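# Move the coaster can onto the turntable's orange spot

## Task

Pick up the can that sits on the coaster and set it down upright on the orange mark of the turntable, without moving the other cans already standing on the turntable.

## Robot and tools

Robot: two six-joint arms, left_arm and right_arm, each with a parallel gripper. Calibrated bases sit at about (+0.080, +0.500, 0) m for left_arm and (+0.053, -0.477, 0) m for right_arm, each turned only slightly about z. The left gripper has folding fingers. Grip with the outer quarter of its pads, near the fingertips, to get the requested squeeze. Deeper toward the palm the fingers wrap and pull the part in, so a narrow can may be held loosely or not at all. Driving a fingertip into a surface folds it easily, which hides the contact and spoils the next grip. The right gripper's fingers are rigid.

Frames: positions, orientations and velocities in results use the scene frame. Its origin is at table-top height, midway between the nominal bases. +z is up, +x points out over the table, and left_arm is on the +y side; image left and right do not match these names. Offsets in commands run along the current Hand target's own axes. On a gripper, +z points along the fingers and y is the opening direction. end_effector_position is the point between the pads when closed. Fingertips extend about 33 mm past it at gaps up to 40 mm, and about 9 mm when fully open.

Row layout, shared by execute_actions and move: one flat list of 18 numbers, each from -1 to 1, covering both arms even if one stays still. Order: left dx, dy, dz, rx, ry, rz, gripper position, force_limit, speed, then the same nine for the right arm. dx..rz are an offset, not a pose: 1.0 equals 0.6 m of travel or 180 degrees, and rx, ry, rz form one rotation vector. Every row is measured from the Hand target as it stood when the action or move began, not from the previous row, so sending the same offset again moves further. Six zeros re-request the current Hand target. Gripper position: +1 fully open (140 mm), about -0.8 pads touching, -1 closes until blocked. force_limit (-1 to +1) sets the squeeze after a slow close, roughly 14 N at -1 up to 58 N at +1; faster closes grip harder. speed: about 30 mm/s at -1, 140 at 0, 250 at +1. Both start at +1. Always resend the gripper numbers you want kept; a 0 is a real command.

execute_actions: actions is a list of actions; each action is a table of up to 15 rows, one per 1/30 s control step, and a short table repeats its last row. cameras picks images by name ("all", [] or null). An empty actions list returns images and the scene state.

move: target is one 18-number row or a list of up to 15 rows, all offsets counted from the same starting Hand targets. speed is the path top speed in m/s, 0.002 to 2, default 0.25 (turns up to twice that in rad/s), one value or one per target. blend in metres rounds corners in a list; 0 stops at each. stop_force, in N from 10 to 80 for both arms, ends an arm's path when push against its motion exceeds it; it is estimated from joint torques, unreliable near stretched or straight-wrist poses, with turning grippers, or for light loose objects, and the arm keeps pressing after stopping. Omit it when backing off a contact. zero (only with stop_force) re-zeroes the force reading first, default true. blocking=false returns after about 0.5 s while the move continues; not allowed with stop_force. Paths are straight, do not avoid obstacles, and grippers lag and may overshoot speed. Avoid paths passing near an arm's own base. The result adds a move: line such as done, off_target, moving, held or fault, plus limits (paced = pose clipped, held = steps withheld).

wait: seconds 0 to 10, arms hold their last command. stop: brakes a running move; fingers continue. zoom_image: camera (cam_low, cam_left_wrist, cam_right_wrist) and region [x0, y0, x1, y1] in pixels, at most 504 by 504, from the latest image. finished_scene: scene number, ends the scene irreversibly; the goal must hold with the robot released.

Motion details: each step the commanded pose is clipped to within 70 mm and 16 degrees of the measured gripper. Hand target in a result is the last commanded pose after clipping; grippers often rest a little short, and the next command asks again. Results arrive with 11 control steps still to run or none (Kept back line). If you stop pushing on something, command the target back beyond the gripper.

Result lines: object_status 0 moving, 1 blocked while opening, 2 blocked while closing (a grip), 3 reached position or pads met. position_measured is in counts: 3 open, about 75 at 100 mm, 139 at 60 mm, 200 at 20 mm, 230 pads together. Also listed: joint positions and torques, external joint torques, flange force along gripper axes (includes held weight and error), step readings of end_effector_position, Tool commands, and MOTOR HOT warnings.

Cameras: cam_low is fixed at about (1.58, -0.16, 0.32) m looking back across the table, 504x504; cam_left_wrist and cam_right_wrist are 896x504 on the hands. Calibration matrices are supplied and may be off by a few millimetres or degrees.

Avoid: net force of 144 N on an arm or contact torque at joint limits (waist and shoulder 316, elbow 148, wrist joints 41.8 N m), which freezes the arm for 10 s; targets beyond firm contact; collisions or presses between the arms, including one gripper closing on the other's fingers; dropping the can, releasing it while moving, or tipping the turntable cans; anything falling off the table; long holds with a stretched arm, which overheat motors and trigger 30 to 60 s brake stops.

Each tool is called after "Call:" as a command line: name --argument value for each argument, lists and objects as JSON in quotes; but a table of rows of numbers goes row by row, as --pt "numbers of a row", without its own name.

## Session

Call:
execute_actions --actions '[]'

Scene clock: 0.00 s.
left_arm: end_effector_position=(+0.6464, +0.1185, +0.2891) position_measured=3 object_status=3 end_effector_quat_wxyz=(-0.092, +0.926, -0.285, +0.230) | right_arm: end_effector_position=(+0.2553, +0.0300, +0.3696) position_measured=3 object_status=3 end_effector_quat_wxyz=(-0.012, +0.702, +0.267, +0.660)
Joint positions: left_arm=[-0.816 0.065 1.853 0.484 0.958 1.11] | right_arm=[1.798 -0.051 2.32 -1.603 1.333 3.486]
Joint velocities: within noise
Joint torques (N m): no reading
External joint torques (N m): no reading
Flange force (N): no reading
Hand target: left_arm +0.6464, +0.1185, +0.2891; -0.092, +0.926, -0.285, +0.230 | right_arm +0.2553, +0.0300, +0.3696; -0.012, +0.702, +0.267, +0.660
Tool commands: left_gripper/position=+1.0 left_gripper/force_limit=+1.0 left_gripper/speed=+1.0 right_gripper/position=+1.0 right_gripper/force_limit=+1.0 right_gripper/speed=+1.0
camera_calibration:
cam_left_wrist: T_world_to_cam=[[-0.494923, -0.814844, -0.301797, 0.512132], [-0.843184, 0.534288, -0.0598091, 0.503043], [0.209981, 0.224869, -0.951494, 0.254252], [0, 0, 0, 1]] pos_world=[0.624235, 0.0913645, 0.426566]
cam_right_wrist: T_world_to_cam=[[0.406293, -0.849145, 0.337459, -0.190051], [-0.298237, -0.472324, -0.829436, 0.397968], [0.863702, 0.236351, -0.445148, 0.0759038], [0, 0, 0, 1]] pos_world=[0.130347, 0.00864868, 0.428012]

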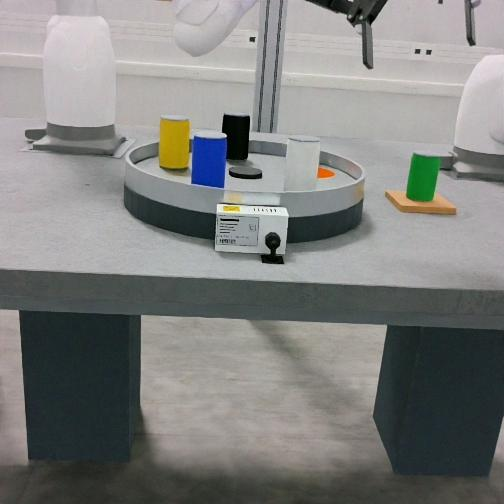

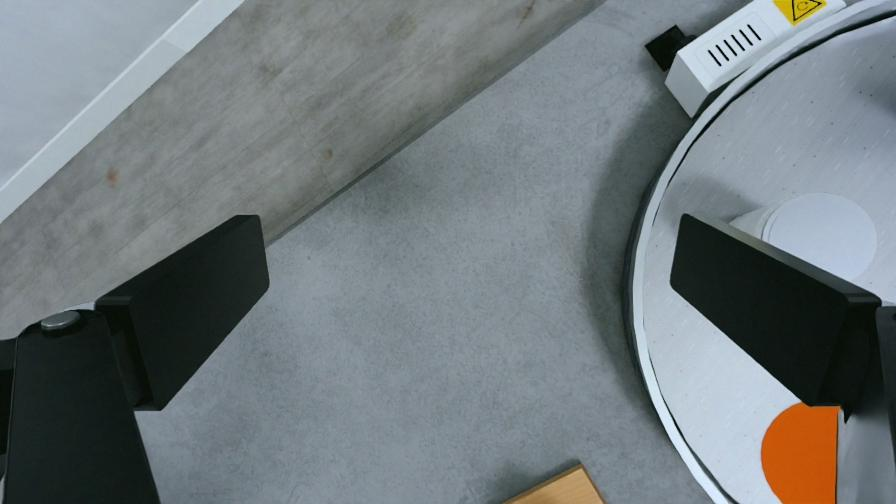

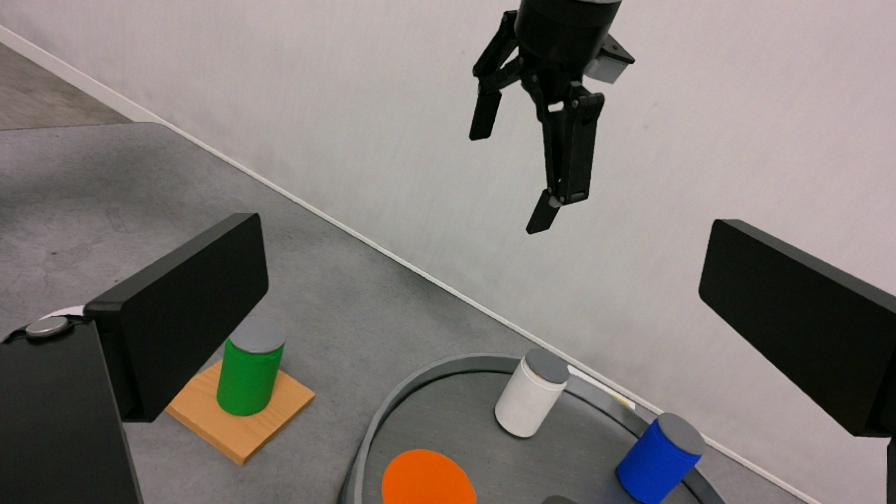

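Call:
move --target '[-0.4268,0.0793,-0.2297,-0.0086,-0.170,-0.3913,1,1,1,-0.047,0.539,0.033,0,0,0,1,1,1]' --cameras '["all"]'

Call:
wait --seconds 1 --cameras '["all"]'

Call:
wait --seconds 1 --cameras '["all"]'

Scene clock: 4.50 s.
left_arm: end_effector_position=(+0.4332, +0.1971, +0.2975) position_measured=3 object_status=3 end_effector_quat_wxyz=(-0.023, +0.980, +0.188, +0.057) | right_arm: end_effector_position=(+0.3576, -0.1684, +0.4261) position_measured=3 object_status=3 end_effector_quat_wxyz=(-0.012, +0.702, +0.266, +0.661)
Joint positions: left_arm=[-0.856 -0.141 1.963 0.126 1.306 0.29] | right_arm=[1.446 -0.575 2.521 -1.658 1.01 3.161]
Joint torques (N m): left_arm=[-2.31 -25.14 -41.94 4.93 -0.08 0.16] | right_arm=[-0.6 21.21 -40.1 -2.9 0.61 0.15]
External joint torques (N m): left_arm=[2.34 -1.92 0.07 -0.32 0.03 -0.16] | right_arm=[0.62 -3.84 1.12 0.42 0.34 -0.14]
Flange force (N): left_arm=[3.3 -4.6 -0.3] | right_arm=[0.0 0.0 0.0]
Hand target: left_arm +0.4331, +0.1970, +0.2975; -0.023, +0.980, +0.188, +0.057 (not the last commanded pose) | right_arm +0.3576, -0.1684, +0.4261; -0.012, +0.702, +0.266, +0.661 (not the last commanded pose)
Off the commanded pose: left_arm 0.067 m, 18 deg | right_arm 0.095 m, 0 deg.
move: held (right_arm; a check stopped the path), off_target (left_arm; braked when a check withheld steps of right_arm); limits=held
pose unreachable (right arm): on one or more control steps of this call, first in action 0 (counted from 0), this arm could not follow its commanded pose, so it was not sent that pose on those steps. It may still have moved: this result reports where it is.
cause: moving toward the commanded pose would bring two parts of the arm too close to each other (joints 2 (shoulder) to 4 (forearm roll) lie between them).
camera_calibration:
cam_left_wrist: T_world_to_cam=[[0.361387, -0.932196, -0.0202506, 0.0415033], [-0.909069, -0.357085, 0.214671, 0.404352], [-0.207347, -0.0591702, -0.976476, 0.533567], [0, 0, 0, 1]] pos_world=[0.463219, 0.214649, 0.435053]
cam_right_wrist: T_world_to_cam=[[0.40451, -0.849925, 0.337637, -0.418783], [-0.297588, -0.471426, -0.83018, 0.381868], [0.864762, 0.235339, -0.443624, 0.058381], [0, 0, 0, 1]] pos_world=[0.232556, -0.189651, 0.484315]

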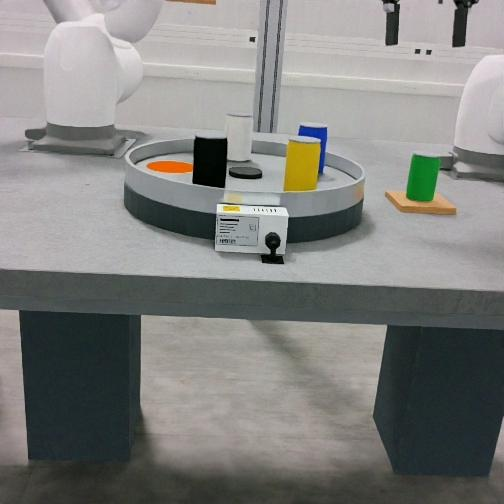

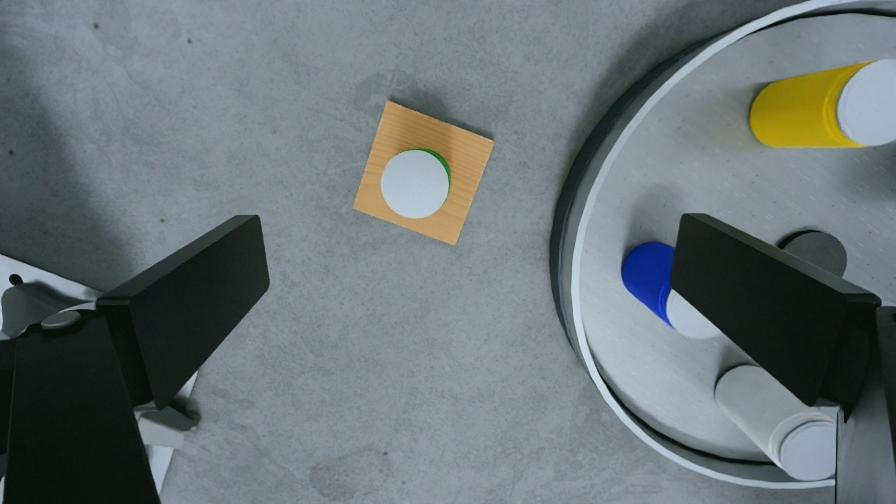

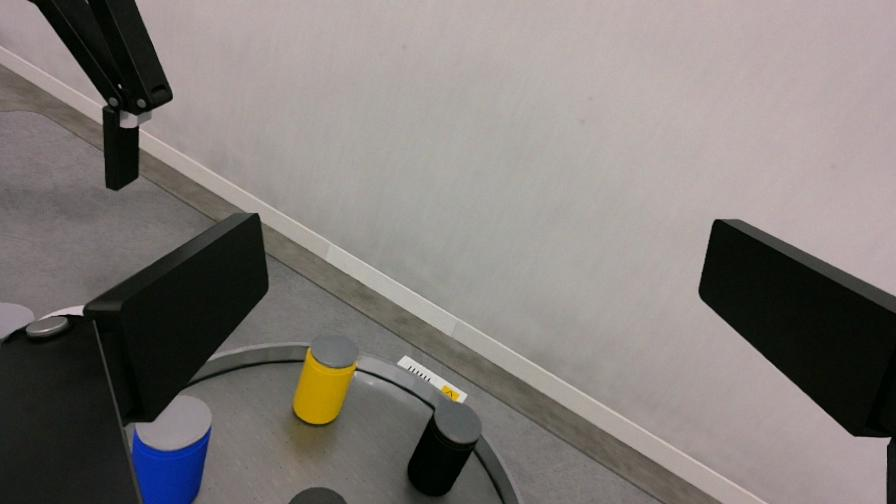

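Scene clock: 5.50 s.
left_arm: end_effector_position=(+0.4331, +0.1971, +0.2975) position_measured=3 object_status=3 end_effector_quat_wxyz=(-0.023, +0.980, +0.188, +0.057) | right_arm: end_effector_position=(+0.3576, -0.1684, +0.4261) position_measured=3 object_status=3 end_effector_quat_wxyz=(-0.012, +0.702, +0.266, +0.661)
Joint positions: left_arm=[-0.856 -0.141 1.963 0.126 1.306 0.29] | right_arm=[1.446 -0.575 2.521 -1.658 1.01 3.161]
Joint torques (N m): left_arm=[-2.18 -25.17 -41.9 4.95 -0.09 0.18] | right_arm=[-0.33 20.55 -39.96 -2.83 0.62 0.15]
External joint torques (N m): left_arm=[2.22 -1.7 0.04 -0.33 0.03 -0.18] | right_arm=[0.33 -3.16 1.13 0.36 0.33 -0.14]
Flange force (N): left_arm=[3.2 -4.1 -0.2] | right_arm=[0.0 0.0 0.0]
Hand target: left_arm +0.4331, +0.1970, +0.2975; -0.023, +0.980, +0.188, +0.057 (not the last commanded pose) | right_arm +0.3576, -0.1684, +0.4261; -0.012, +0.702, +0.266, +0.661 (not the last commanded pose)
Tool commands: left_gripper/position=+1.0 left_gripper/force_limit=+1.0 left_gripper/speed=+1.0 right_gripper/position=+1.0 right_gripper/force_limit=+1.0 right_gripper/speed=+1.0
Off the commanded pose: left_arm 0.067 m, 18 deg | right_arm 0.095 m, 0 deg.
wait: 1.00 s; at rest by 0.17 s
camera_calibration:
cam_left_wrist: T_world_to_cam=[[0.36142, -0.932183, -0.020259, 0.0414887], [-0.909056, -0.357119, 0.214671, 0.404354], [-0.207347, -0.0591698, -0.976476, 0.533567], [0, 0, 0, 1]] pos_world=[0.463219, 0.214649, 0.435053]
cam_right_wrist: T_world_to_cam=[[0.40457, -0.849876, 0.33769, -0.418728], [-0.29758, -0.471505, -0.830138, 0.381878], [0.864737, 0.235359, -0.443663, 0.0583862], [0, 0, 0, 1]] pos_world=[0.232555, -0.189552, 0.484315]

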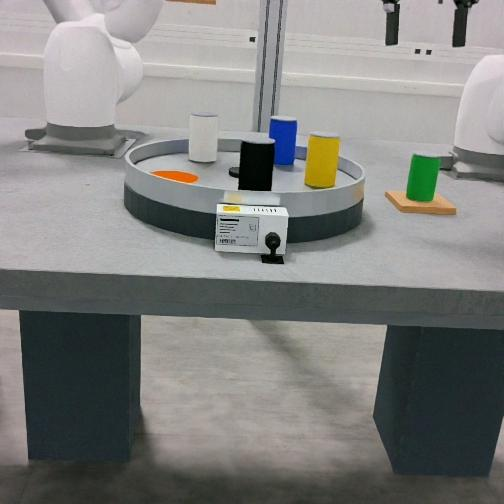

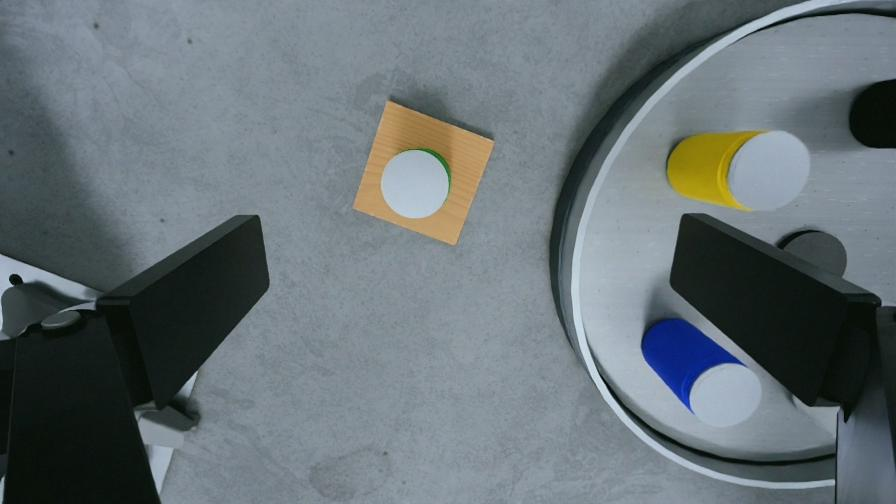

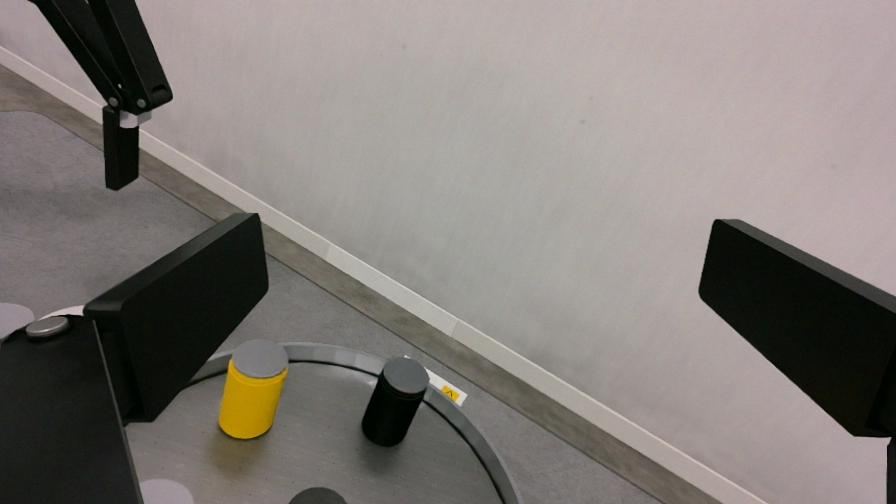

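Scene clock: 6.50 s.
left_arm: end_effector_position=(+0.4331, +0.1970, +0.2975) position_measured=3 object_status=3 end_effector_quat_wxyz=(-0.023, +0.980, +0.188, +0.057) | right_arm: end_effector_position=(+0.3576, -0.1684, +0.4261) position_measured=3 object_status=3 end_effector_quat_wxyz=(-0.012, +0.702, +0.266, +0.661)
Joint positions: left_arm=[-0.856 -0.141 1.963 0.126 1.306 0.29] | right_arm=[1.446 -0.575 2.521 -1.658 1.01 3.161]
Joint torques (N m): left_arm=[-2.46 -25.26 -41.82 4.93 -0.06 0.2] | right_arm=[-0.59 21.13 -39.81 -2.84 0.6 0.12]
External joint torques (N m): left_arm=[2.41 -1.32 0.03 -0.32 0.01 -0.2] | right_arm=[0.59 -3.8 0.98 0.37 0.36 -0.11]
Flange force (N): left_arm=[3.8 -3.7 0.0] | right_arm=[0.0 0.0 0.0]
Hand target: left_arm +0.4331, +0.1970, +0.2975; -0.023, +0.980, +0.188, +0.057 (not the last commanded pose) | right_arm +0.3576, -0.1684, +0.4261; -0.012, +0.702, +0.266, +0.661 (not the last commanded pose)
Tool commands: left_gripper/position=+1.0 left_gripper/force_limit=+1.0 left_gripper/speed=+1.0 right_gripper/position=+1.0 right_gripper/force_limit=+1.0 right_gripper/speed=+1.0
Off the commanded pose: left_arm 0.067 m, 18 deg | right_arm 0.095 m, 0 deg.
wait: 1.00 s; at rest by 0.17 s
camera_calibration:
cam_left_wrist: T_world_to_cam=[[0.361387, -0.932196, -0.0202506, 0.0415395], [-0.909069, -0.357085, 0.214671, 0.404261], [-0.207347, -0.0591702, -0.976476, 0.533546], [0, 0, 0, 1]] pos_world=[0.463119, 0.214649, 0.435053]
cam_right_wrist: T_world_to_cam=[[0.4045, -0.849928, 0.337642, -0.418665], [-0.297727, -0.471463, -0.830109, 0.381822], [0.864719, 0.235254, -0.443753, 0.0583702], [0, 0, 0, 1]] pos_world=[0.232555, -0.189552, 0.484215]

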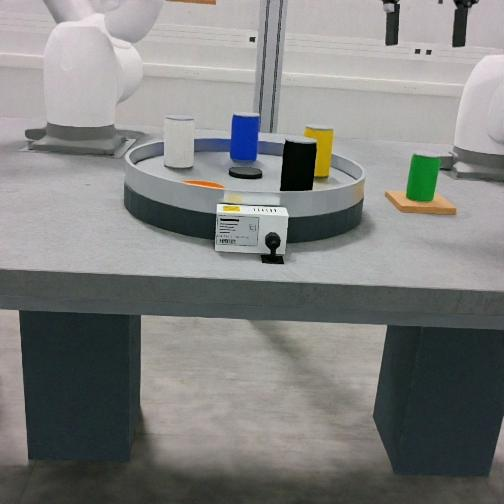

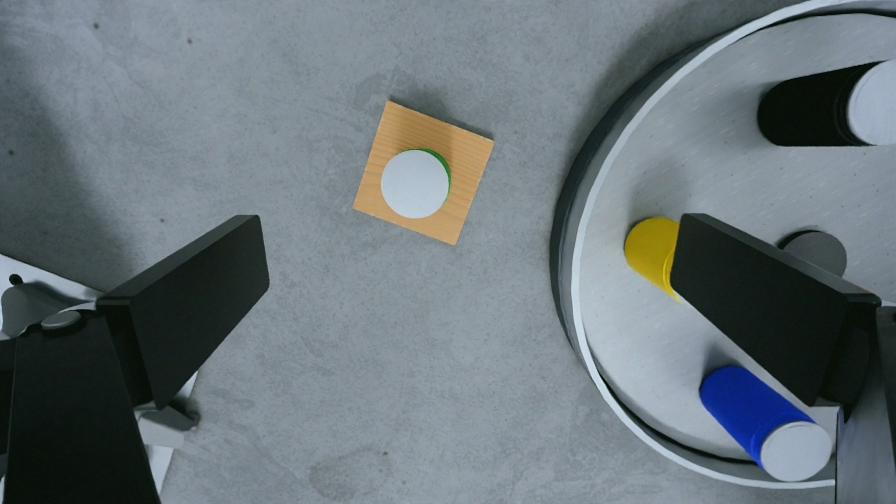

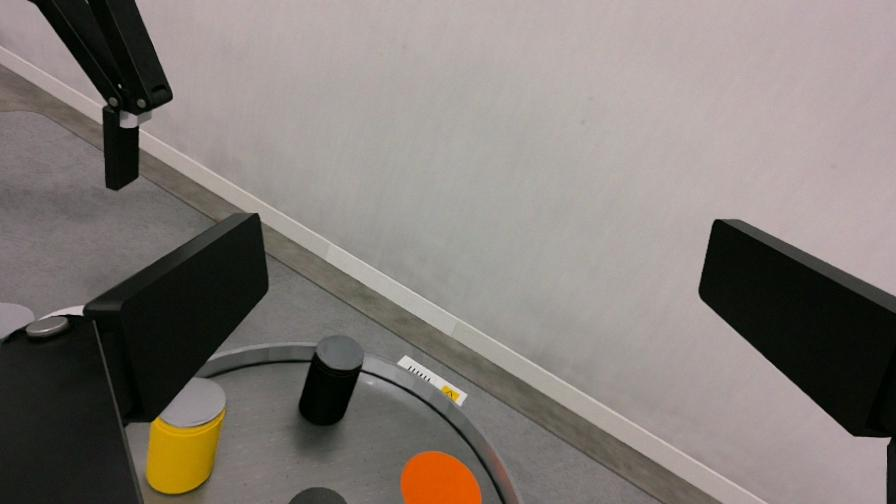

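Call:
move --target '[-0.0044,-0.058,0.1645,-0.0021,-0.0392,-0.0893,0.4,-0.5,0.5,0.28,0.101,-0.038,0,0,0,1,1,1]' --cameras '["cam_low","cam_left_wrist"]'

Scene clock: 8.77 s.
left_arm: end_effector_position=(+0.4279, +0.2349, +0.2000) position_measured=78 object_status=3 end_effector_quat_wxyz=(+0.000, +0.946, +0.324, +0.000) | right_arm: end_effector_position=(+0.3575, -0.1687, +0.6061) position_measured=3 object_status=3 end_effector_quat_wxyz=(-0.012, +0.702, +0.266, +0.661)
Joint positions: left_arm=[-0.715 -0.114 2.121 0 1.136 0.182] | right_arm=[1.446 -0.652 2.218 -1.419 1.022 2.713]
Joint torques (N m): left_arm=[-2.24 -25.32 -39 4.35 -0.04 0.2] | right_arm=[-0.53 23.25 -45.01 -2.01 -0.63 0.08]
External joint torques (N m): left_arm=[2.18 -1.18 0.01 -0.31 0.02 -0.2] | right_arm=[0.5 -3.46 1.75 0.39 0.39 -0.07]
Flange force (N): left_arm=[3.9 -2.8 -1.0] | right_arm=[0.0 0.0 0.0]
Hand target: left_arm +0.4279, +0.2350, +0.2000; +0.000, +0.946, +0.324, +0.000 | right_arm +0.3575, -0.1686, +0.6061; -0.012, +0.702, +0.266, +0.661
Off the commanded pose: left_arm 0.000 m, 0 deg | right_arm 0.000 m, 0 deg.
move: done
camera_calibration:
cam_left_wrist: T_world_to_cam=[[0.604997, -0.796215, 0.00447257, -0.064324], [-0.752425, -0.569868, 0.330313, 0.393867], [-0.260452, -0.203204, -0.943861, 0.489577], [0, 0, 0, 1]] pos_world=[0.462782, 0.27272, 0.332281]
Images, in order (width x height): cam_low 504x504, cam_left_wrist 896x504.

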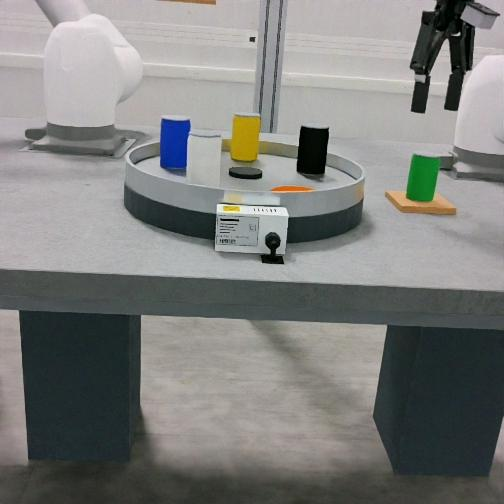

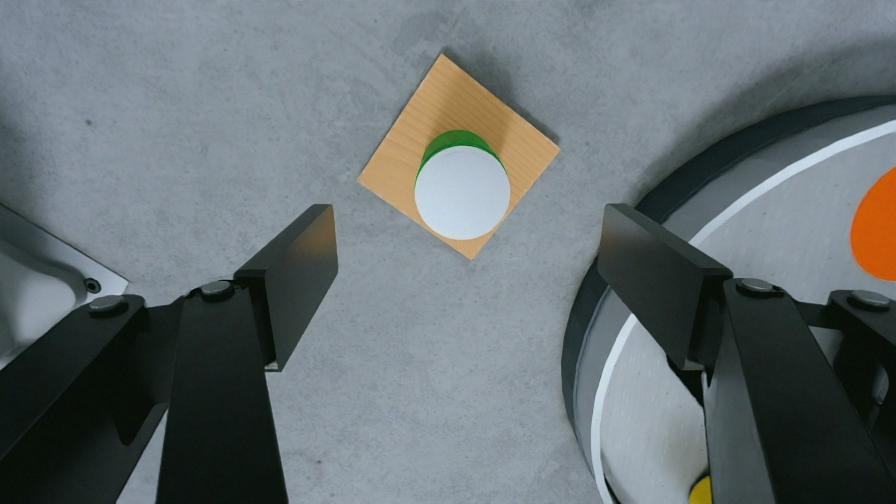

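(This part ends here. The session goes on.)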